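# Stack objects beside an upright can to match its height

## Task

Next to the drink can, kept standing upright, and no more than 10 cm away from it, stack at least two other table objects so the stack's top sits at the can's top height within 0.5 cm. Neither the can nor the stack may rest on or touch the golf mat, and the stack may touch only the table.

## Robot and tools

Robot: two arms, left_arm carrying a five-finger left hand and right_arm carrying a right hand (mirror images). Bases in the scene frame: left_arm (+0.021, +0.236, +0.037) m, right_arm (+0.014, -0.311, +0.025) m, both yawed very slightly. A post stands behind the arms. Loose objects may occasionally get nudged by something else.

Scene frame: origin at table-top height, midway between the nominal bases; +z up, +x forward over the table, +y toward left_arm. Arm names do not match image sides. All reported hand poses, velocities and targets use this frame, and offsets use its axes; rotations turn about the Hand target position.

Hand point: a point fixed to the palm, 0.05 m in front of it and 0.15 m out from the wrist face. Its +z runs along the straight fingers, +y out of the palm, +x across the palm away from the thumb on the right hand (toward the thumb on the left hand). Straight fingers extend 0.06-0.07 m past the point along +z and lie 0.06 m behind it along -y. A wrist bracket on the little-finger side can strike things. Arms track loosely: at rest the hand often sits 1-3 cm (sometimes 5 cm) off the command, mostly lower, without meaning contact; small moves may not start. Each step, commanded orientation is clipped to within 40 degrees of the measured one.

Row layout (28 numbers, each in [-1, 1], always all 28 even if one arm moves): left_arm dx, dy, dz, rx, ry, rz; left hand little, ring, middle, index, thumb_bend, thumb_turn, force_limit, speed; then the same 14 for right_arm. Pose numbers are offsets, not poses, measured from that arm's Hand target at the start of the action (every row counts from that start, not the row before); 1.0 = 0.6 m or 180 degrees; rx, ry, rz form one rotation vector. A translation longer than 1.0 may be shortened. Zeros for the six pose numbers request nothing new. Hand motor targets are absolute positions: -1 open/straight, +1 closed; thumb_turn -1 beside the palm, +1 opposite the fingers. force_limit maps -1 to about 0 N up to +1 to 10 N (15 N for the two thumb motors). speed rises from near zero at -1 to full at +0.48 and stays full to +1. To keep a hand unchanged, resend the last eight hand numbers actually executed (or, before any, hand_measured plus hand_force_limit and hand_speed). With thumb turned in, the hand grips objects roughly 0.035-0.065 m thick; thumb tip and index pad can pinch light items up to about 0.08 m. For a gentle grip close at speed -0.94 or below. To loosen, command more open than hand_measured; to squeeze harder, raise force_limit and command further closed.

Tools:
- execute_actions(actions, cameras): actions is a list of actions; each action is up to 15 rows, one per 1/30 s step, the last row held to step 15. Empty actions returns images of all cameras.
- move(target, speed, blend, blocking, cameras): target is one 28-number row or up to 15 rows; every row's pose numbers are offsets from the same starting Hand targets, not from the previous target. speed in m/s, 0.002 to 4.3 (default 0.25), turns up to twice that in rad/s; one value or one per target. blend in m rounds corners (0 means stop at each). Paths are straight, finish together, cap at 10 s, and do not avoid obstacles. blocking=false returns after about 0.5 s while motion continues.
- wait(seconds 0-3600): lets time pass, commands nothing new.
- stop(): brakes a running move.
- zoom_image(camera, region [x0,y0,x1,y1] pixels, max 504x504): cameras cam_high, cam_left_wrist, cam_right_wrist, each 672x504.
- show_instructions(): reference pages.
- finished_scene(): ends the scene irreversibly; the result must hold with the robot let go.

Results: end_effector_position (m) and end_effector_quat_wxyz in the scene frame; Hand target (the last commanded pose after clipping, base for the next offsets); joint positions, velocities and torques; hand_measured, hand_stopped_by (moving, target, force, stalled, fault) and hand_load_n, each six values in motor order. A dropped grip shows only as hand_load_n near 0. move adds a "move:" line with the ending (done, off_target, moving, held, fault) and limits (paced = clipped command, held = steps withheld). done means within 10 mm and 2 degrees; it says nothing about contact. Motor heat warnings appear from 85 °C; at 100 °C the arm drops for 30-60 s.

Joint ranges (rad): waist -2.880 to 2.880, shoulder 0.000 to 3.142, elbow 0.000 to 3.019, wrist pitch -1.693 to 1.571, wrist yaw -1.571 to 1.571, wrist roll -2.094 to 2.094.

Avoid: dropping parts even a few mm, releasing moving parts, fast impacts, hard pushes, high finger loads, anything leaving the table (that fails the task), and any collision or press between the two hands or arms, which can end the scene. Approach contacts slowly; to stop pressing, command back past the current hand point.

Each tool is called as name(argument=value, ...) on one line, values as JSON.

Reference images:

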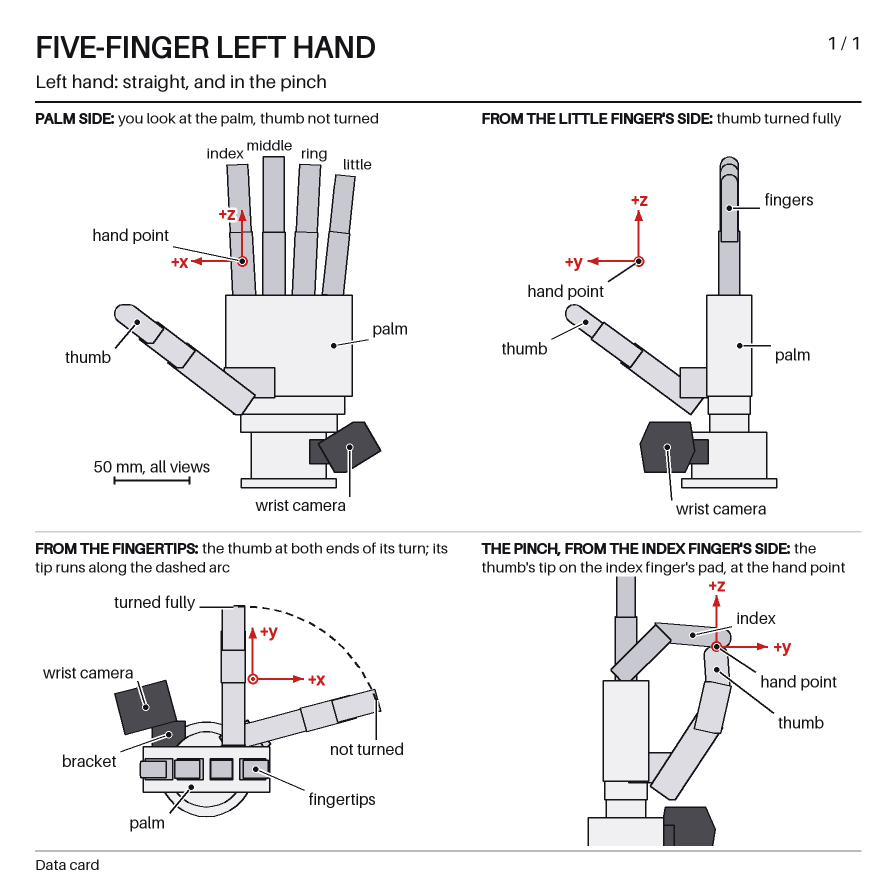

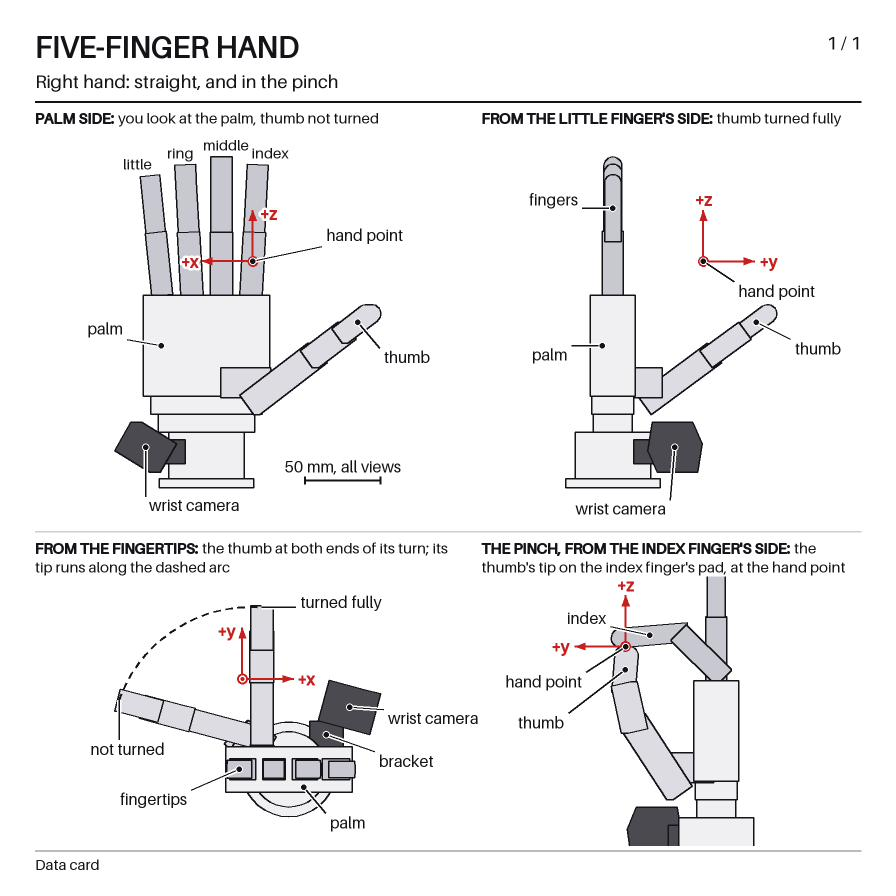

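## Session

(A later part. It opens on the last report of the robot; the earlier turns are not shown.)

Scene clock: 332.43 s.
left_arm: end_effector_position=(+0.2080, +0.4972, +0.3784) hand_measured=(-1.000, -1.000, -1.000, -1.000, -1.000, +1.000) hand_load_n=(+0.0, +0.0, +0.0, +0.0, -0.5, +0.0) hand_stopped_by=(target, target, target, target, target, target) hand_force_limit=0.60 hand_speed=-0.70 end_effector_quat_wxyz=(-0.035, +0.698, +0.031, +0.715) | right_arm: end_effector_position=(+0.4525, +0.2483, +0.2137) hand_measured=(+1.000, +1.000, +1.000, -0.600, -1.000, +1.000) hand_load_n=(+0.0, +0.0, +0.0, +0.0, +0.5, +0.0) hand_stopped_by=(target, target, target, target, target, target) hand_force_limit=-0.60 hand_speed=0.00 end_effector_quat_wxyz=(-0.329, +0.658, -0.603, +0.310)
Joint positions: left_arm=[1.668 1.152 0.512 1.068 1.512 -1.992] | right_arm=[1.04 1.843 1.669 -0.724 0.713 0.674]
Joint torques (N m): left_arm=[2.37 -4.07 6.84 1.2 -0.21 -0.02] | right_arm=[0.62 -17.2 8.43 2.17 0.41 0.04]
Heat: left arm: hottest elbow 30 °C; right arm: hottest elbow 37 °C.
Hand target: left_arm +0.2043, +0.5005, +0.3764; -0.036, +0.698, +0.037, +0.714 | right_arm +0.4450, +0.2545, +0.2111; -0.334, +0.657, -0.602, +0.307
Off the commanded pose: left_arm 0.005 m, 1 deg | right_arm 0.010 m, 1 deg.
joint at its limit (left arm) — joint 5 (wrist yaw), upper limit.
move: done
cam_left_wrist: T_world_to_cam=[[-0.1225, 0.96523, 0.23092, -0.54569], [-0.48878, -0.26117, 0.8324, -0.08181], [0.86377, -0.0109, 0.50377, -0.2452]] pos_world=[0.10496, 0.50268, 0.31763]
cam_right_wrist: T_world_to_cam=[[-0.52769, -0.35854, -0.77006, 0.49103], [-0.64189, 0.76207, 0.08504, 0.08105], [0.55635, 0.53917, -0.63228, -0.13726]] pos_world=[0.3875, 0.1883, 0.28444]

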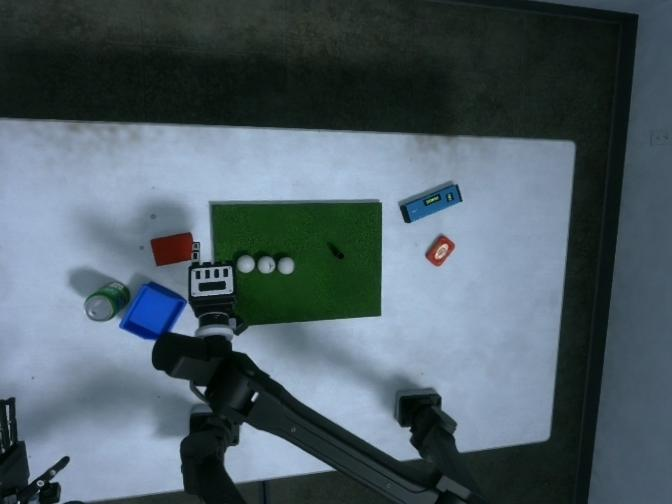

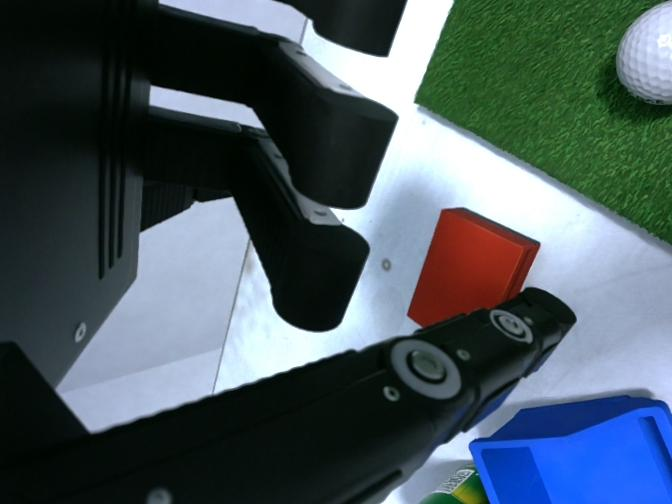

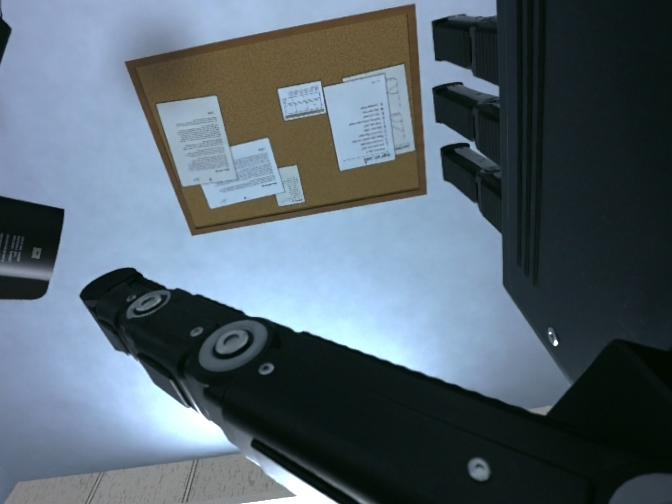

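move(target=[[0.21,-0.134,-0.077,0.23,0.112,-0.069,1,1,1,-0.6,-1,1,0.0,0, -0.02,-0.3,0.08,0,0,0,1,1,1,-0.6,-1,1,-0.6,0],[0.4095,-0.23,-0.194,0.459,0.2232,-0.1383,1,1,1,-0.6,-1,1,0.0,0, -0.025,-0.4575,0.08,0,0,0,1,1,1,-0.6,-1,1,-0.6,0],[0.429,-0.23,-0.34,0.459,0.2232,-0.1383,1,1,1,-0.6,-1,1,0.0,0, -0.025,-0.4575,0.08,0,0,0,1,1,1,-0.6,-1,1,-0.6,0]], speed=0.25, blend=0.04, cameras=["all"])

Scene clock: 339.60 s.
left_arm: end_effector_position=(+0.4526, +0.3652, +0.1634) hand_measured=(+1.000, +1.000, +1.000, -0.600, -1.000, +1.000) hand_load_n=(+0.0, +0.0, +0.0, +0.0, +0.0, +0.0) hand_stopped_by=(target, target, target, target, target, target) hand_force_limit=0.00 hand_speed=0.00 end_effector_quat_wxyz=(-0.332, +0.691, -0.573, +0.289) | right_arm: end_effector_position=(+0.4280, -0.0132, +0.2568) hand_measured=(+1.000, +1.000, +1.000, -0.600, -1.000, +1.000) hand_load_n=(+0.0, +0.0, +0.0, +0.0, +0.0, +0.0) hand_stopped_by=(target, target, target, target, target, target) hand_force_limit=-0.60 hand_speed=0.00 end_effector_quat_wxyz=(-0.330, +0.661, -0.603, +0.303)
Joint positions: left_arm=[0.488 1.181 0.726 -0.222 0.21 0.144] | right_arm=[0.734 1.238 1.071 -0.578 0.488 0.404]
Joint torques (N m): left_arm=[-0.21 -7.47 9.16 2.66 0.07 0.12] | right_arm=[-1.79 -9.52 8.66 2.54 0 -0.18]
Heat: left arm: hottest elbow 30 °C; right arm: hottest elbow 36 °C.
Hand target: left_arm +0.4617, +0.3625, +0.1724; -0.345, +0.677, -0.579, +0.295 | right_arm +0.4300, -0.0201, +0.2590; -0.334, +0.657, -0.602, +0.306
Off the commanded pose: left_arm 0.013 m, 2 deg | right_arm 0.008 m, 1 deg.
move: off_target (left_arm)
cam_left_wrist: T_world_to_cam=[[0.60316, -0.10861, 0.79019, -0.36632], [-0.36043, -0.92088, 0.14854, 0.47684], [0.71154, -0.3744, -0.59459, 0.0316]] pos_world=[0.37033, 0.41116, 0.23742]
cam_right_wrist: T_world_to_cam=[[-0.53151, -0.35813, -0.76762, 0.41858], [-0.64773, 0.75581, 0.09588, 0.26055], [0.54584, 0.54817, -0.63369, 0.04956]] pos_world=[0.36419, -0.07419, 0.32773]

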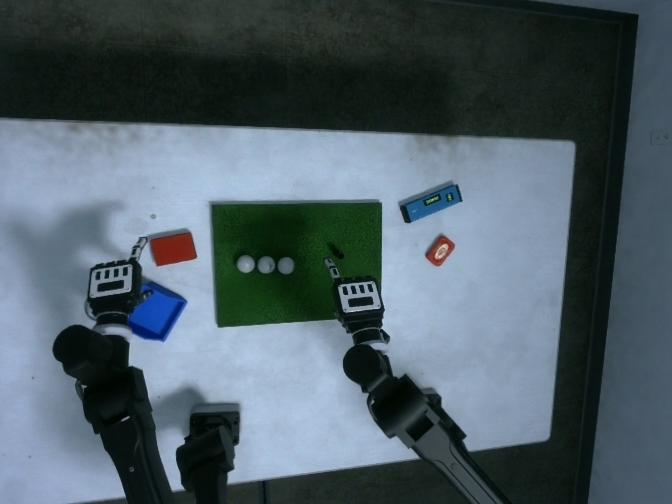

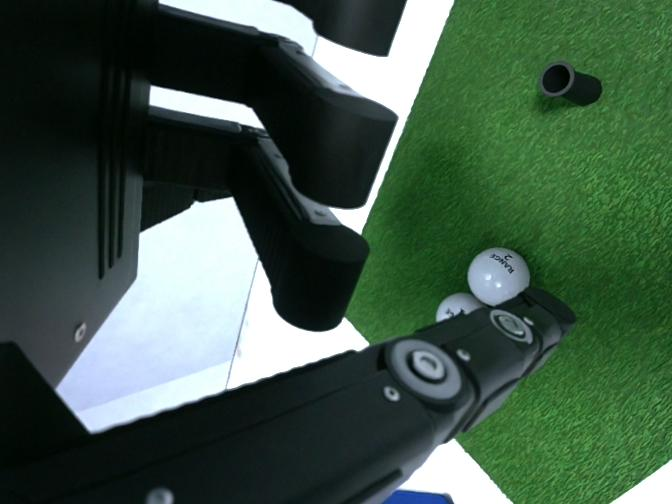

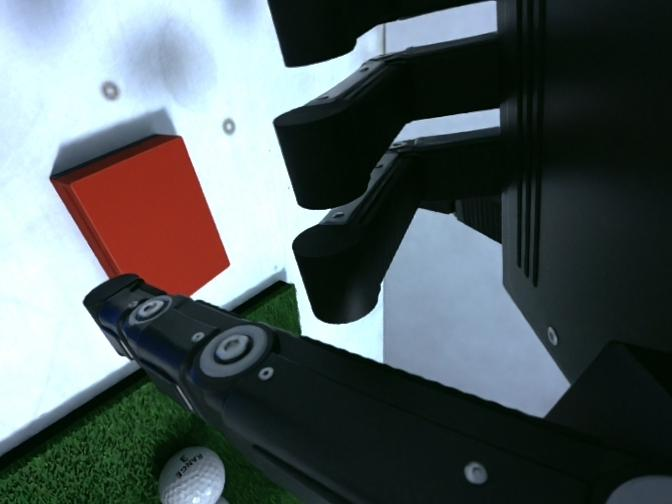

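move(target=[0.03,0.01,-0.15,0,0,0,1,1,1,-0.6,-1,1,0.0,0, 0,0,0,0,0,0,1,1,1,-0.6,-1,1,-0.6,0], speed=0.15, cameras=["cam_left_wrist","cam_right_wrist"])

Scene clock: 342.13 s.
left_arm: end_effector_position=(+0.4729, +0.3730, +0.0797) hand_measured=(+1.000, +1.000, +1.000, -0.600, -1.000, +1.000) hand_load_n=(+0.0, +0.5, +0.0, +0.0, +0.0, +0.0) hand_stopped_by=(target, target, target, target, target, target) hand_force_limit=0.00 hand_speed=0.00 end_effector_quat_wxyz=(-0.338, +0.688, -0.573, +0.291) | right_arm: end_effector_position=(+0.4280, -0.0132, +0.2568) hand_measured=(+1.000, +1.000, +1.000, -0.600, -1.000, +1.000) hand_load_n=(+0.0, +0.0, +0.0, -0.5, -0.5, +0.0) hand_stopped_by=(target, target, target, target, target, target) hand_force_limit=-0.60 hand_speed=0.00 end_effector_quat_wxyz=(-0.330, +0.661, -0.603, +0.303)
Joint positions: left_arm=[0.484 1.401 0.645 0.093 0.207 0.144] | right_arm=[0.734 1.238 1.071 -0.578 0.488 0.404]
Joint torques (N m): left_arm=[-0.21 -8.82 7.17 2.69 0.06 0.1] | right_arm=[-1.79 -9.52 8.65 2.54 0.01 -0.17]
Heat: left arm: hottest elbow 30 °C; right arm: hottest elbow 36 °C.
Hand target: left_arm +0.4797, +0.3685, +0.0823; -0.345, +0.677, -0.579, +0.295 | right_arm +0.4301, -0.0201, +0.2590; -0.334, +0.657, -0.602, +0.306
Off the commanded pose: left_arm 0.009 m, 2 deg | right_arm 0.008 m, 1 deg.
move: done
cam_left_wrist: T_world_to_cam=[[0.59417, -0.11572, 0.79597, -0.3052], [-0.36347, -0.92142, 0.13736, 0.50631], [0.71753, -0.37093, -0.58955, -0.03437]] pos_world=[0.39003, 0.41846, 0.15312]
cam_right_wrist: T_world_to_cam=[[-0.53151, -0.35813, -0.76762, 0.41858], [-0.64773, 0.75581, 0.09588, 0.26055], [0.54584, 0.54817, -0.63369, 0.04956]] pos_world=[0.36419, -0.07419, 0.32773]

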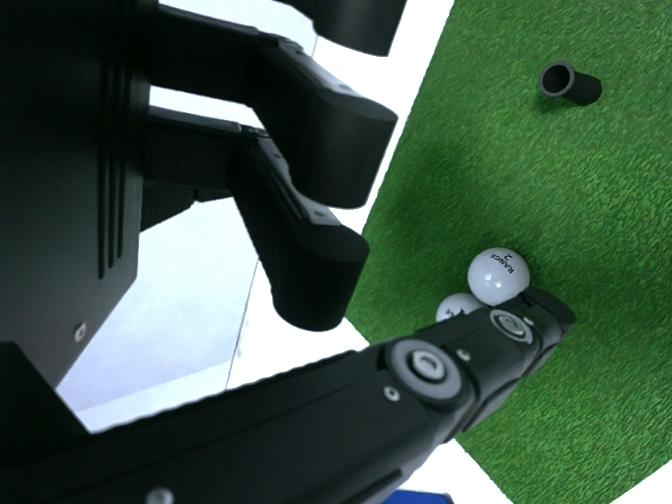

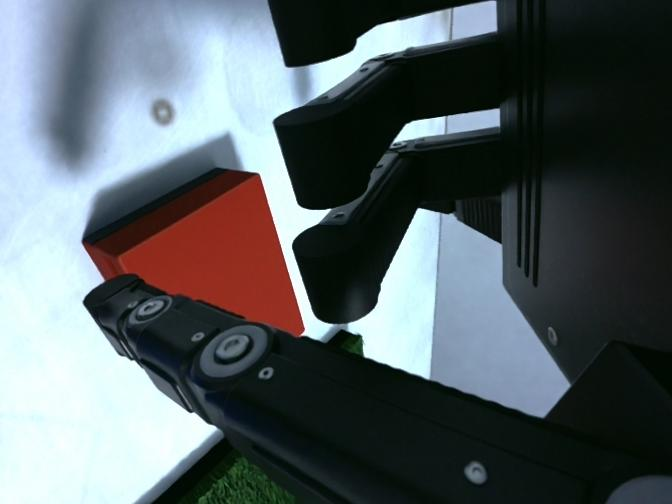

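move(target=[0.0,-0.015,-0.045,0,0,0,1,1,1,-0.6,-1,1,0.0,0, 0,0,0,0,0,0,1,1,1,-0.6,-1,1,-0.6,0], speed=0.1, cameras=["cam_left_wrist","cam_right_wrist"])

Scene clock: 344.03 s.
left_arm: end_effector_position=(+0.4728, +0.3643, +0.0531) hand_measured=(+1.000, +1.000, +1.000, -0.600, -1.000, +1.000) hand_load_n=(+0.0, +0.0, +0.0, +0.0, +0.0, +0.0) hand_stopped_by=(target, target, target, target, target, target) hand_force_limit=0.00 hand_speed=0.00 end_effector_quat_wxyz=(-0.341, +0.683, -0.578, +0.289) | right_arm: end_effector_position=(+0.4280, -0.0132, +0.2568) hand_measured=(+1.000, +1.000, +1.000, -0.600, -1.000, +1.000) hand_load_n=(+0.0, +0.0, +0.0, +0.0, +0.0, +0.0) hand_stopped_by=(target, target, target, target, target, target) hand_force_limit=-0.60 hand_speed=0.00 end_effector_quat_wxyz=(-0.330, +0.661, -0.603, +0.303)
Joint positions: left_arm=[0.46 1.461 0.608 0.194 0.189 0.144] | right_arm=[0.734 1.238 1.071 -0.578 0.488 0.404]
Joint torques (N m): left_arm=[-0.03 -8.82 6.67 2.65 0.04 -0.03] | right_arm=[-1.73 -9.58 8.66 2.54 0 -0.17]
Heat: left arm: hottest elbow 30 °C; right arm: hottest elbow 36 °C.
Hand target: left_arm +0.4797, +0.3596, +0.0553; -0.345, +0.677, -0.579, +0.295 | right_arm +0.4301, -0.0201, +0.2590; -0.334, +0.657, -0.602, +0.306
Off the commanded pose: left_arm 0.009 m, 1 deg | right_arm 0.008 m, 1 deg.
move: done
cam_left_wrist: T_world_to_cam=[[0.5934, -0.13091, 0.79419, -0.27898], [-0.3725, -0.91933, 0.12678, 0.506], [0.71353, -0.37106, -0.59429, -0.05091]] pos_world=[0.39036, 0.40977, 0.12715]
cam_right_wrist: T_world_to_cam=[[-0.53151, -0.35813, -0.76762, 0.41858], [-0.64773, 0.75581, 0.09588, 0.26055], [0.54584, 0.54817, -0.63369, 0.04956]] pos_world=[0.36419, -0.07419, 0.32773]

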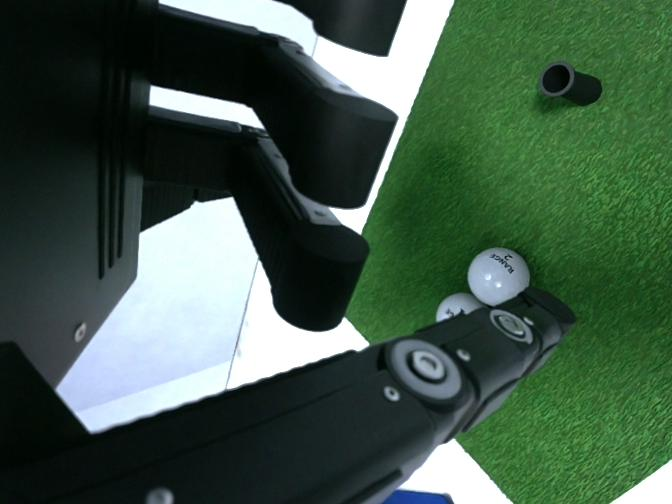

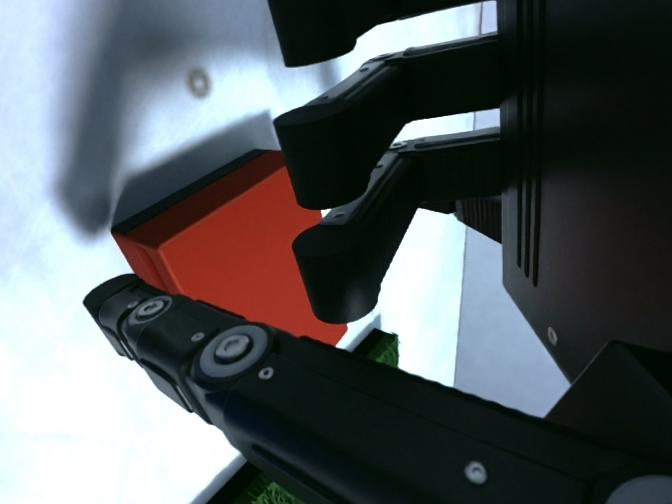

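move(target=[0.0,0.0,-0.033,0,0,0,1,1,1,-0.6,-1,1,0.0,0, 0,0,0,0,0,0,1,1,1,-0.6,-1,1,-0.6,0], speed=0.08, cameras=["cam_right_wrist"])

Scene clock: 345.60 s.
left_arm: end_effector_position=(+0.4739, +0.3644, +0.0348) hand_measured=(+1.000, +1.000, +1.000, -0.600, -1.000, +1.000) hand_load_n=(+0.0, +0.0, +0.0, +0.0, +0.0, +0.0) hand_stopped_by=(target, target, target, target, target, target) hand_force_limit=0.00 hand_speed=0.00 end_effector_quat_wxyz=(-0.342, +0.682, -0.578, +0.289) | right_arm: end_effector_position=(+0.4280, -0.0132, +0.2568) hand_measured=(+1.000, +1.000, +1.000, -0.600, -1.000, +1.000) hand_load_n=(+0.5, +0.0, +0.0, +0.0, +0.0, +0.0) hand_stopped_by=(target, target, target, target, target, target) hand_force_limit=-0.60 hand_speed=0.00 end_effector_quat_wxyz=(-0.330, +0.661, -0.603, +0.303)
Joint positions: left_arm=[0.459 1.516 0.593 0.268 0.189 0.144] | right_arm=[0.734 1.238 1.071 -0.578 0.488 0.404]
Joint torques (N m): left_arm=[-0.03 -9.05 6.12 2.69 0.04 -0.03] | right_arm=[-1.79 -9.41 8.66 2.54 0 -0.17]
Heat: left arm: hottest elbow 30 °C; right arm: hottest elbow 35 °C.
Hand target: left_arm +0.4798, +0.3595, +0.0356; -0.345, +0.677, -0.579, +0.295 | right_arm +0.4301, -0.0201, +0.2590; -0.334, +0.657, -0.602, +0.306
Off the commanded pose: left_arm 0.008 m, 1 deg | right_arm 0.008 m, 1 deg.
move: done
cam_right_wrist: T_world_to_cam=[[-0.53151, -0.35813, -0.76762, 0.41858], [-0.64773, 0.75581, 0.09588, 0.26055], [0.54584, 0.54817, -0.63369, 0.04956]] pos_world=[0.36419, -0.07419, 0.32773]

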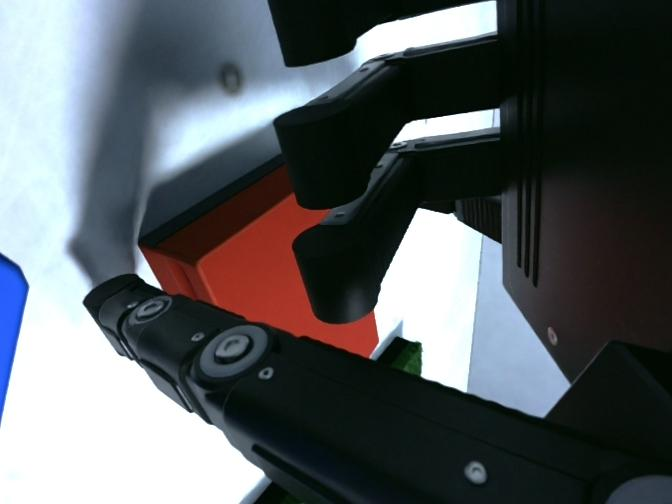

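execute_actions(actions=[[[0,0,0,0,0,0,1,1,1,-0.1,-0.65,1,-0.2,-0.9, 0,0,0,0,0,0,1,1,1,-0.6,-1,1,-0.6,0]],[[0,0,0,0,0,0,1,1,1,-0.1,-0.65,1,-0.2,-0.9, 0,0,0,0,0,0,1,1,1,-0.6,-1,1,-0.6,0]],[[0,0,0,0,0,0,1,1,1,-0.1,-0.65,1,-0.2,-0.9, 0,0,0,0,0,0,1,1,1,-0.6,-1,1,-0.6,0]]], cameras=["cam_right_wrist"])

Scene clock: 349.33 s.
left_arm: end_effector_position=(+0.4741, +0.3644, +0.0349) hand_measured=(+1.000, +1.000, +1.000, -0.202, -0.774, +1.000) hand_load_n=(+0.0, +0.0, +0.0, +5.5, +6.0, -1.5) hand_stopped_by=(target, target, target, force, force, target) hand_force_limit=-0.20 hand_speed=-0.90 end_effector_quat_wxyz=(-0.342, +0.682, -0.578, +0.290) | right_arm: end_effector_position=(+0.4280, -0.0132, +0.2568) hand_measured=(+1.000, +1.000, +1.000, -0.600, -1.000, +1.000) hand_load_n=(+0.0, +0.5, +0.0, +0.0, +0.0, +0.0) hand_stopped_by=(target, target, target, target, target, target) hand_force_limit=-0.60 hand_speed=0.00 end_effector_quat_wxyz=(-0.330, +0.661, -0.603, +0.303)
Joint positions: left_arm=[0.459 1.516 0.593 0.268 0.188 0.144] | right_arm=[0.734 1.238 1.071 -0.578 0.488 0.404]
Joint torques (N m): left_arm=[0.03 -9 6.11 2.66 0.06 -0.03] | right_arm=[-1.67 -9.47 8.65 2.54 0.01 -0.17]
Heat: left arm: hottest elbow 30 °C; right arm: hottest elbow 35 °C.
Hand target: left_arm +0.4798, +0.3596, +0.0356; -0.345, +0.677, -0.579, +0.295 | right_arm +0.4301, -0.0201, +0.2590; -0.334, +0.657, -0.602, +0.306
Off the commanded pose: left_arm 0.008 m, 1 deg | right_arm 0.008 m, 1 deg.
cam_right_wrist: T_world_to_cam=[[-0.53151, -0.35813, -0.76762, 0.41858], [-0.64773, 0.75581, 0.09588, 0.26055], [0.54584, 0.54817, -0.63369, 0.04956]] pos_world=[0.36419, -0.07419, 0.32773]

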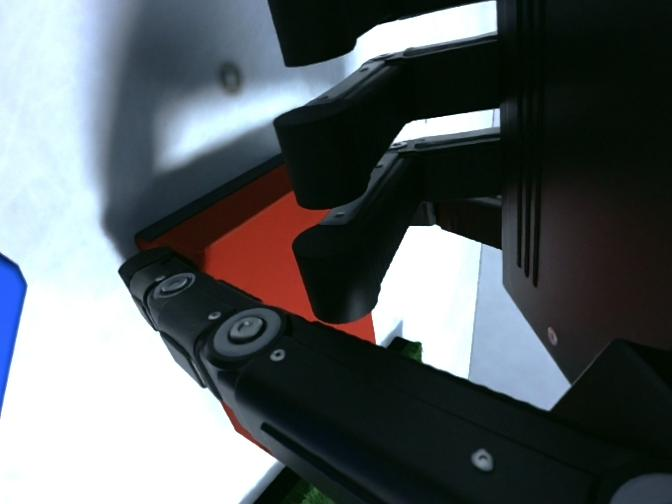

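move(target=[[0.0048,-0.0342,0.054,0,0,0,1,1,1,-0.1,-0.65,1,-0.2,-0.9, 0,0,0,0,0,0,1,1,1,-0.6,-1,1,-0.6,0],[0.0099,-0.0703,0.0767,0,0,0,1,1,1,-0.1,-0.65,1,-0.2,-0.9, 0,0,0,0,0,0,1,1,1,-0.6,-1,1,-0.6,0]], speed=0.06, blend=0.01, cameras=["all"])

Scene clock: 351.73 s.
left_arm: end_effector_position=(+0.4721, +0.3219, +0.0628) hand_measured=(+1.000, +1.000, +1.000, -0.202, -0.774, +1.000) hand_load_n=(+0.0, +0.0, +0.0, +5.0, +4.5, -1.0) hand_stopped_by=(target, target, target, force, force, target) hand_force_limit=-0.20 hand_speed=-0.90 end_effector_quat_wxyz=(-0.335, +0.684, -0.585, +0.280) | right_arm: end_effector_position=(+0.4280, -0.0132, +0.2568) hand_measured=(+1.000, +1.000, +1.000, -0.600, -1.000, +1.000) hand_load_n=(+0.0, +0.0, +0.0, +0.0, +0.0, +0.5) hand_stopped_by=(target, target, target, target, target, target) hand_force_limit=-0.60 hand_speed=0.00 end_effector_quat_wxyz=(-0.330, +0.661, -0.603, +0.303)
Joint positions: left_arm=[0.342 1.398 0.593 0.134 0.092 0.083] | right_arm=[0.734 1.238 1.071 -0.578 0.488 0.404]
Joint torques (N m): left_arm=[-0.09 -10.58 8.43 1.73 0.1 -0.11] | right_arm=[-1.67 -9.58 8.68 2.55 0.01 -0.18]
Heat: left arm: hottest elbow 30 °C; right arm: hottest elbow 35 °C.
Hand target: left_arm +0.4857, +0.3174, +0.0816; -0.345, +0.677, -0.579, +0.295 | right_arm +0.4301, -0.0201, +0.2590; -0.334, +0.657, -0.602, +0.306
Off the commanded pose: left_arm 0.024 m, 2 deg | right_arm 0.008 m, 1 deg.
move: off_target (left_arm)
cam_left_wrist: T_world_to_cam=[[0.61137, -0.13758, 0.7793, -0.2972], [-0.37375, -0.91822, 0.1311, 0.46542], [0.69753, -0.37141, -0.61279, -0.05168]] pos_world=[0.39169, 0.36728, 0.13892]
cam_right_wrist: T_world_to_cam=[[-0.53151, -0.35813, -0.76762, 0.41858], [-0.64773, 0.75581, 0.09588, 0.26055], [0.54584, 0.54817, -0.63369, 0.04956]] pos_world=[0.36419, -0.07419, 0.32773]

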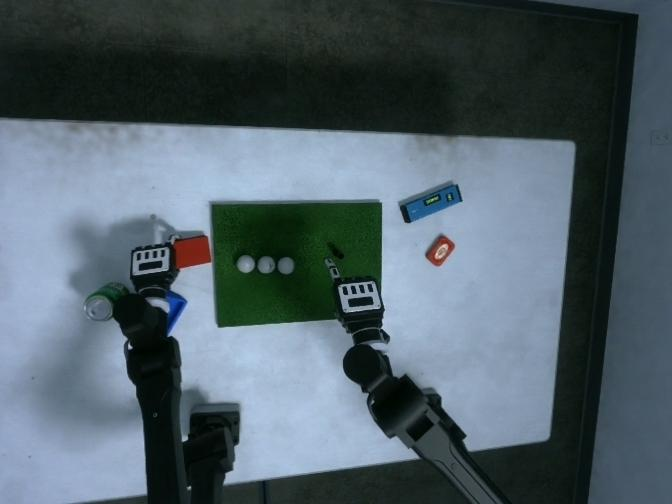

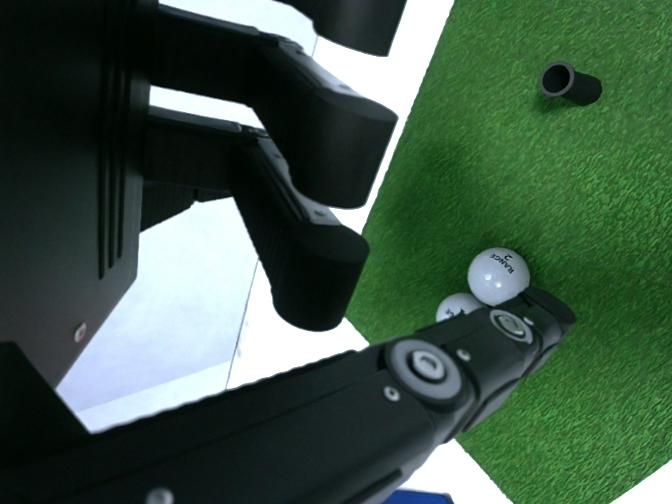

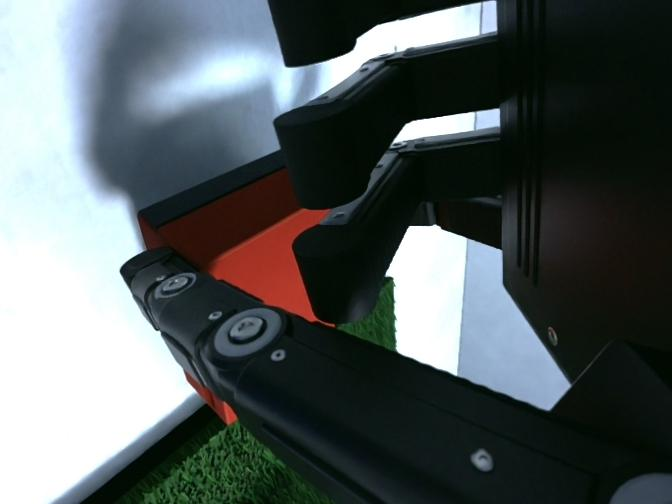

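move(target=[0.005,-0.05,0.028,0,0,0,1,1,1,-0.1,-0.65,1,-0.2,-0.9, 0,0,0,0,0,0,1,1,1,-0.6,-1,1,-0.6,0], speed=0.06, cameras=["cam_high","cam_right_wrist"])

Scene clock: 353.57 s.
left_arm: end_effector_position=(+0.4725, +0.3006, +0.0799) hand_measured=(+1.000, +1.000, +1.000, -0.202, -0.774, +1.000) hand_load_n=(+0.0, +0.5, +0.0, +5.0, +4.0, -3.0) hand_stopped_by=(target, target, target, force, force, target) hand_force_limit=-0.20 hand_speed=-0.90 end_effector_quat_wxyz=(-0.344, +0.684, -0.582, +0.274) | right_arm: end_effector_position=(+0.4280, -0.0132, +0.2568) hand_measured=(+1.000, +1.000, +1.000, -0.600, -1.000, +1.000) hand_load_n=(+0.0, +0.0, +0.5, +0.0, +0.0, +0.0) hand_stopped_by=(target, target, target, target, target, target) hand_force_limit=-0.60 hand_speed=0.00 end_effector_quat_wxyz=(-0.330, +0.661, -0.603, +0.303)
Joint positions: left_arm=[0.27 1.337 0.593 0.083 0.016 0.043] | right_arm=[0.734 1.238 1.071 -0.578 0.488 0.404]
Joint torques (N m): left_arm=[-1.2 -9.17 9.57 1.43 0.39 -0.2] | right_arm=[-1.79 -9.58 8.65 2.54 0 -0.17]
Heat: left arm: hottest elbow 30 °C; right arm: hottest elbow 35 °C.
Hand target: left_arm +0.4887, +0.2874, +0.0984; -0.345, +0.677, -0.579, +0.295 | right_arm +0.4301, -0.0201, +0.2590; -0.334, +0.657, -0.602, +0.306
Off the commanded pose: left_arm 0.028 m, 2 deg | right_arm 0.008 m, 1 deg.
move: off_target (left_arm)
cam_right_wrist: T_world_to_cam=[[-0.53151, -0.35813, -0.76762, 0.41858], [-0.64773, 0.75581, 0.09588, 0.26055], [0.54584, 0.54817, -0.63369, 0.04956]] pos_world=[0.36419, -0.07419, 0.32773]

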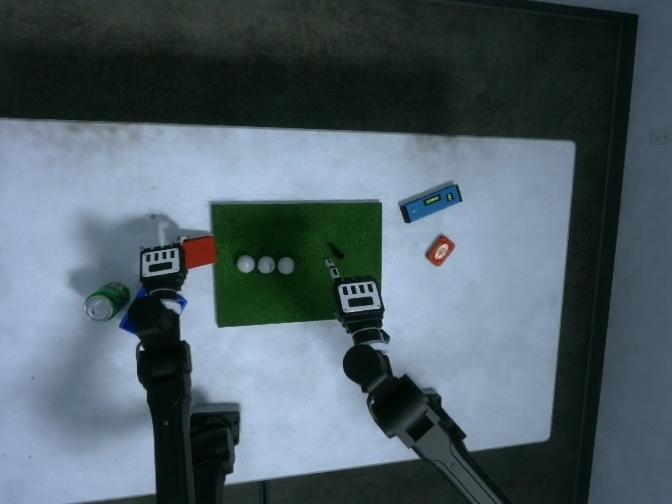

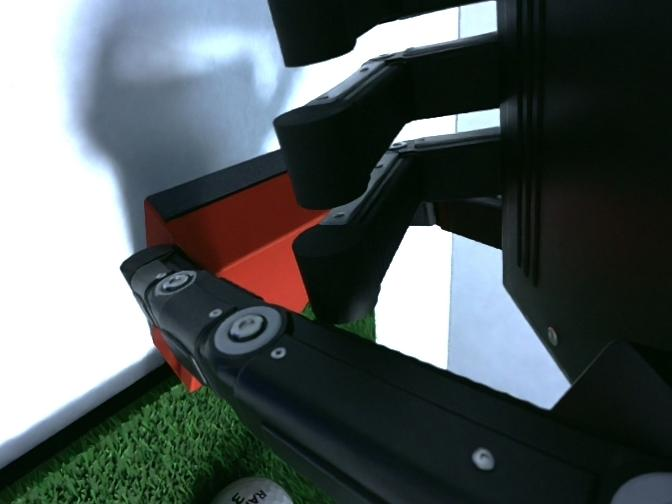

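move(target=[0.005,-0.062,0.01,0,0,0,1,1,1,-0.1,-0.65,1,-0.2,-0.9, 0,0,0,0,0,0,1,1,1,-0.6,-1,1,-0.6,0], speed=0.06, cameras=["cam_high","cam_right_wrist"])

Scene clock: 355.50 s.
left_arm: end_effector_position=(+0.4814, +0.2674, +0.0967) hand_measured=(+1.000, +1.000, +1.000, -0.202, -0.774, +1.000) hand_load_n=(+0.0, +0.0, +0.0, +3.0, +4.5, -3.0) hand_stopped_by=(target, target, target, force, force, target) hand_force_limit=-0.20 hand_speed=-0.90 end_effector_quat_wxyz=(-0.354, +0.680, -0.577, +0.280) | right_arm: end_effector_position=(+0.4280, -0.0132, +0.2568) hand_measured=(+1.000, +1.000, +1.000, -0.600, -1.000, +1.000) hand_load_n=(+0.0, +0.0, +0.0, +0.0, +0.0, +0.0) hand_stopped_by=(target, target, target, target, target, target) hand_force_limit=-0.60 hand_speed=0.00 end_effector_quat_wxyz=(-0.330, +0.661, -0.603, +0.303)
Joint positions: left_arm=[0.166 1.301 0.603 0.063 -0.072 -0.019] | right_arm=[0.734 1.238 1.071 -0.578 0.488 0.404]
Joint torques (N m): left_arm=[-1.44 -7.36 9.37 1.29 0.36 -0.21] | right_arm=[-1.73 -9.47 8.66 2.54 0 -0.18]
Heat: left arm: hottest elbow 30 °C; right arm: hottest elbow 35 °C.
Hand target: left_arm +0.4917, +0.2503, +0.1043; -0.345, +0.677, -0.579, +0.295 | right_arm +0.4301, -0.0201, +0.2590; -0.334, +0.657, -0.602, +0.306
Off the commanded pose: left_arm 0.021 m, 2 deg | right_arm 0.008 m, 1 deg.
move: off_target (left_arm)
cam_right_wrist: T_world_to_cam=[[-0.53151, -0.35813, -0.76762, 0.41858], [-0.64773, 0.75581, 0.09588, 0.26055], [0.54584, 0.54817, -0.63369, 0.04956]] pos_world=[0.36419, -0.07419, 0.32773]

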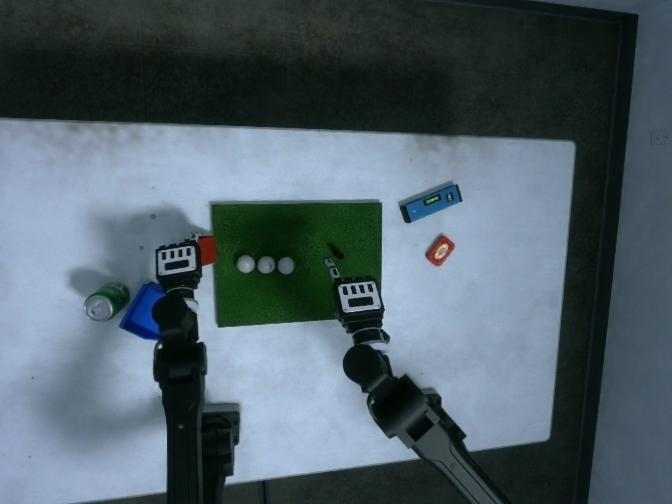

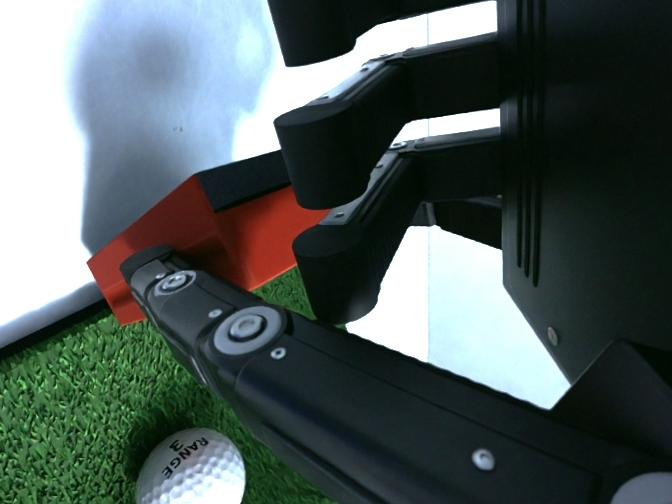

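execute_actions(actions=[], cameras=["cam_left_wrist","cam_right_wrist"])

Scene clock: 356.60 s.
left_arm: end_effector_position=(+0.4814, +0.2673, +0.0967) hand_measured=(+1.000, +1.000, +1.000, -0.202, -0.774, +1.000) hand_load_n=(+0.0, +0.0, +0.0, +3.5, +4.5, -3.5) hand_stopped_by=(target, target, target, force, force, target) hand_force_limit=-0.20 hand_speed=-0.90 end_effector_quat_wxyz=(-0.354, +0.680, -0.577, +0.280) | right_arm: end_effector_position=(+0.4280, -0.0132, +0.2568) hand_measured=(+1.000, +1.000, +1.000, -0.600, -1.000, +1.000) hand_load_n=(+0.0, +0.0, +0.0, +0.0, +0.0, +0.0) hand_stopped_by=(target, target, target, target, target, target) hand_force_limit=-0.60 hand_speed=0.00 end_effector_quat_wxyz=(-0.330, +0.661, -0.603, +0.303)
Joint positions: left_arm=[0.166 1.301 0.603 0.063 -0.072 -0.02] | right_arm=[0.734 1.238 1.071 -0.578 0.488 0.404]
Joint velocities: within noise
Joint torques (N m): left_arm=[-1.49 -7.36 9.37 1.29 0.36 -0.2] | right_arm=[-1.73 -9.52 8.66 2.55 0 -0.18]
Motor temperatures (°C): left_arm=[22 24 30 24 22 26] | right_arm=[25 27 35 23 22 23]
Heat: left arm: hottest elbow 30 °C; right arm: hottest elbow 35 °C.
Hand target: left_arm +0.4917, +0.2503, +0.1043; -0.345, +0.677, -0.579, +0.295 | right_arm +0.4301, -0.0201, +0.2590; -0.334, +0.657, -0.602, +0.306
Off the commanded pose: left_arm 0.021 m, 2 deg | right_arm 0.008 m, 1 deg.
camera_calibration:
cam_left_wrist: T_world_to_cam=[[0.58946, -0.14664, 0.79438, -0.32534], [-0.36173, -0.92719, 0.09726, 0.41424], [0.72228, -0.34468, -0.59959, -0.07794]] pos_world=[0.39791, 0.30951, 0.17142]
cam_right_wrist: T_world_to_cam=[[-0.53151, -0.35813, -0.76762, 0.41858], [-0.64773, 0.75581, 0.09588, 0.26055], [0.54584, 0.54817, -0.63369, 0.04956]] pos_world=[0.36419, -0.07419, 0.32773]
Images, in order (width x height): cam_left_wrist 672x504, cam_right_wrist 672x504.

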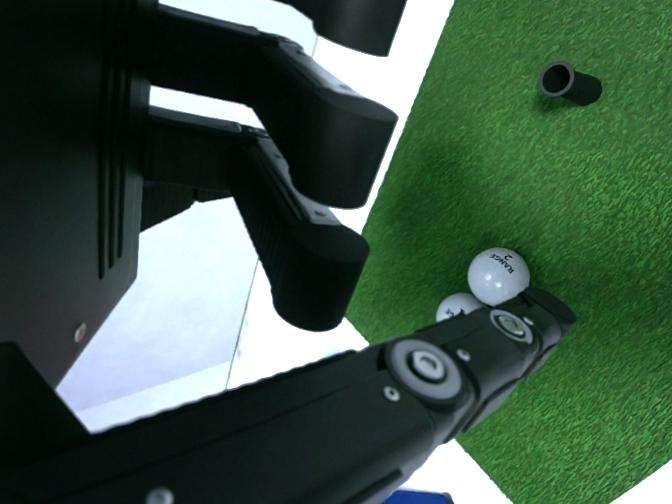

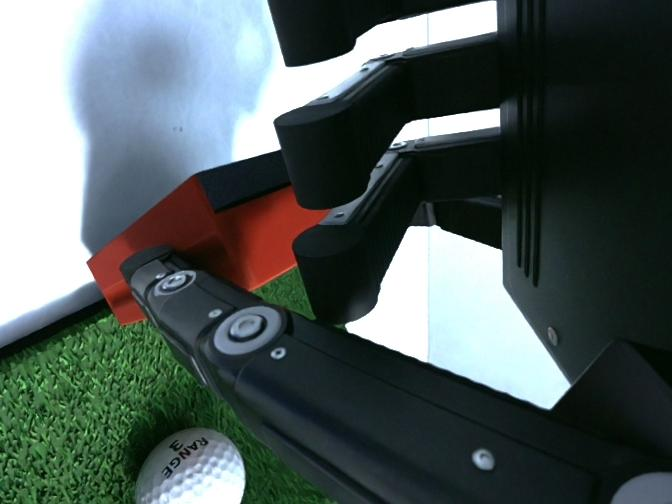

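move(target=[[0,0.02,0.05,0.03,0.005,0,1,1,1,-0.1,-0.65,1,-0.2,-0.9, 0,0,0,0,0,0,1,1,1,-0.6,-1,1,-0.6,0],[-0.033,0.1,0.12,0.1043,0.0165,0,1,1,1,-0.1,-0.65,1,-0.2,-0.9, 0,0,0,0,0,0,1,1,1,-0.6,-1,1,-0.6,0]], speed=0.1, blend=0.01, cameras=["all"])

Scene clock: 361.60 s.
left_arm: end_effector_position=(+0.4490, +0.3016, +0.1375) hand_measured=(+1.000, +1.000, +1.000, -0.202, -0.774, +1.000) hand_load_n=(+0.0, +0.0, +0.0, +4.0, +4.5, +0.5) hand_stopped_by=(target, target, target, force, force, target) hand_force_limit=-0.20 hand_speed=-0.90 end_effector_quat_wxyz=(-0.406, +0.627, -0.644, +0.162) | right_arm: end_effector_position=(+0.4280, -0.0132, +0.2568) hand_measured=(+1.000, +1.000, +1.000, -0.600, -1.000, +1.000) hand_load_n=(+0.0, +0.0, +0.0, +0.0, -0.5, -0.5) hand_stopped_by=(target, target, target, target, target, target) hand_force_limit=-0.60 hand_speed=0.00 end_effector_quat_wxyz=(-0.330, +0.661, -0.603, +0.303)
Joint positions: left_arm=[0.141 1.16 0.658 -0.187 -0.242 0.225] | right_arm=[0.734 1.238 1.071 -0.578 0.488 0.404]
Joint torques (N m): left_arm=[2.26 -8.64 12.74 1.85 -0.16 0.15] | right_arm=[-1.73 -9.47 8.66 2.54 0 -0.18]
Heat: left arm: hottest elbow 31 °C; right arm: hottest elbow 34 °C.
Hand target: left_arm +0.4719, +0.3102, +0.1764; -0.436, +0.619, -0.628, +0.179 | right_arm +0.4301, -0.0201, +0.2590; -0.334, +0.657, -0.602, +0.306
Off the commanded pose: left_arm 0.046 m, 4 deg | right_arm 0.008 m, 1 deg.
move: off_target (left_arm)
cam_left_wrist: T_world_to_cam=[[0.66599, -0.37813, 0.64302, -0.27735], [-0.40019, -0.90857, -0.11979, 0.47183], [0.62953, -0.17755, -0.75642, -0.00535]] pos_world=[0.3769, 0.32287, 0.23082]
cam_right_wrist: T_world_to_cam=[[-0.53151, -0.35813, -0.76762, 0.41858], [-0.64773, 0.75581, 0.09588, 0.26055], [0.54584, 0.54817, -0.63369, 0.04956]] pos_world=[0.36419, -0.07419, 0.32773]

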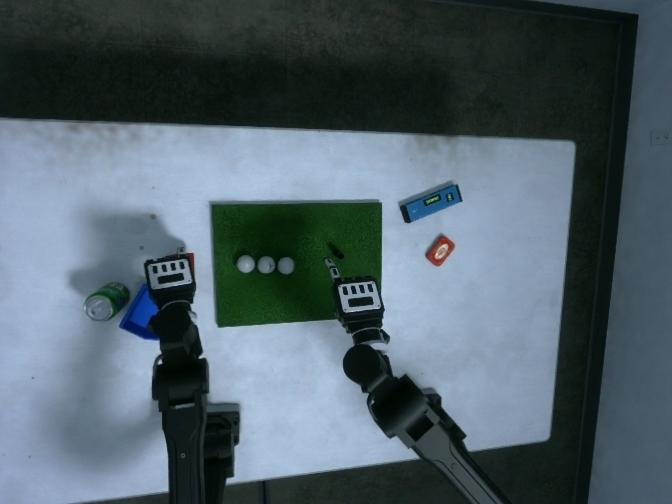

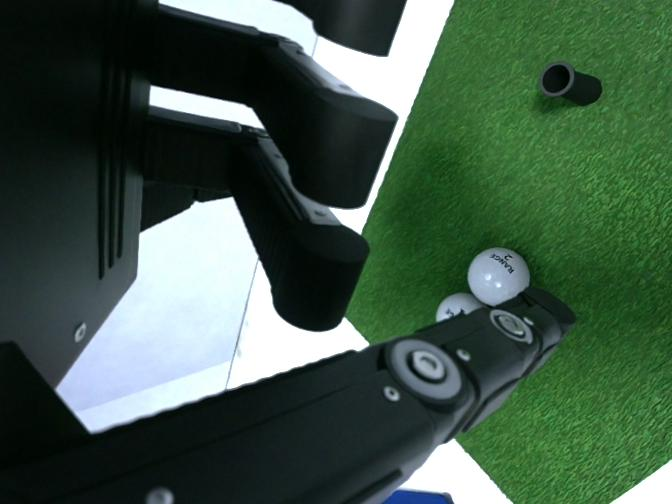

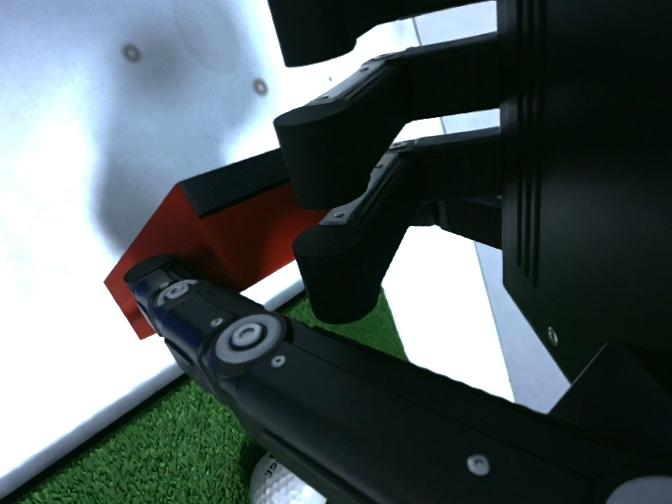

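move(target=[[-0.02,0.02,0.08,0.0,0.0,0.02,1,1,1,-0.1,-0.65,1,-0.2,-0.9, 0,0,0,0,0,0,1,1,1,-0.6,-1,1,-0.6,0],[-0.228,0.125,0.08,0.0317,0.0103,0.1,1,1,1,-0.1,-0.65,1,-0.2,-0.9, 0,0,0,0,0,0,1,1,1,-0.6,-1,1,-0.6,0]], speed=0.12, blend=0.02, cameras=["all"])

Scene clock: 365.50 s.
left_arm: end_effector_position=(+0.3357, +0.3789, +0.2131) hand_measured=(+1.000, +1.000, +1.000, -0.202, -0.774, +1.000) hand_load_n=(+0.0, +0.0, +0.0, +4.0, +4.5, +0.5) hand_stopped_by=(target, target, target, force, force, target) hand_force_limit=-0.20 hand_speed=-0.90 end_effector_quat_wxyz=(-0.468, +0.692, -0.546, +0.067) | right_arm: end_effector_position=(+0.4280, -0.0132, +0.2568) hand_measured=(+1.000, +1.000, +1.000, -0.600, -1.000, +1.000) hand_load_n=(+0.0, +0.0, +0.0, +0.0, +0.0, +0.0) hand_stopped_by=(target, target, target, target, target, target) hand_force_limit=-0.60 hand_speed=0.00 end_effector_quat_wxyz=(-0.330, +0.661, -0.603, +0.303)
Joint positions: left_arm=[0.297 0.769 0.617 -0.501 -0.428 0.218] | right_arm=[0.734 1.238 1.071 -0.578 0.488 0.404]
Joint torques (N m): left_arm=[2.49 -3.08 10.1 1.83 -0.28 0.15] | right_arm=[-1.79 -9.52 8.66 2.55 0.01 -0.18]
Heat: left arm: hottest elbow 32 °C; right arm: hottest elbow 34 °C.
Hand target: left_arm +0.3351, +0.3851, +0.2243; -0.478, +0.690, -0.539, +0.067 | right_arm +0.4301, -0.0201, +0.2590; -0.334, +0.657, -0.602, +0.306
Off the commanded pose: left_arm 0.013 m, 1 deg | right_arm 0.008 m, 1 deg.
move: off_target (left_arm)
cam_left_wrist: T_world_to_cam=[[0.74698, -0.23475, 0.62203, -0.29824], [-0.10814, -0.96603, -0.23472, 0.45403], [0.656, 0.10806, -0.74699, 0.01768]] pos_world=[0.26028, 0.36668, 0.30528]
cam_right_wrist: T_world_to_cam=[[-0.53151, -0.35813, -0.76762, 0.41858], [-0.64773, 0.75581, 0.09588, 0.26055], [0.54584, 0.54817, -0.63369, 0.04956]] pos_world=[0.36419, -0.07419, 0.32773]

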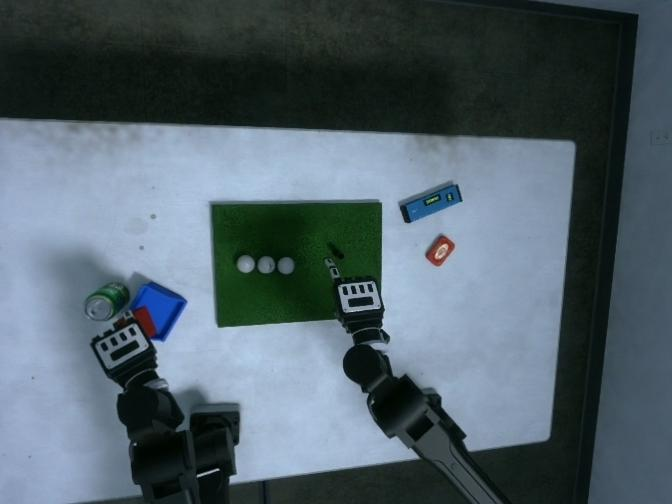

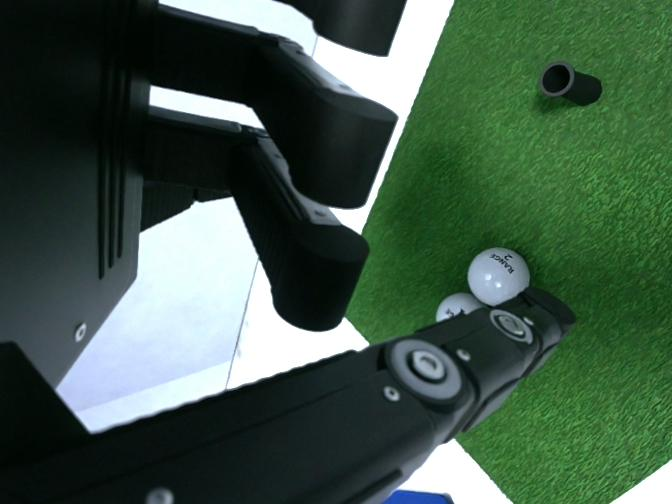

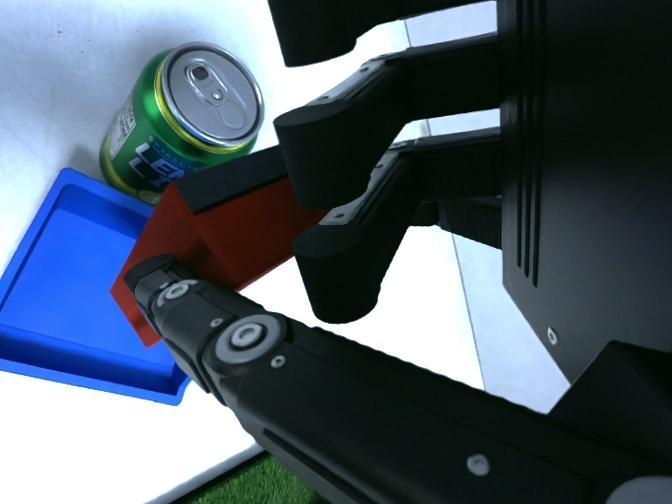

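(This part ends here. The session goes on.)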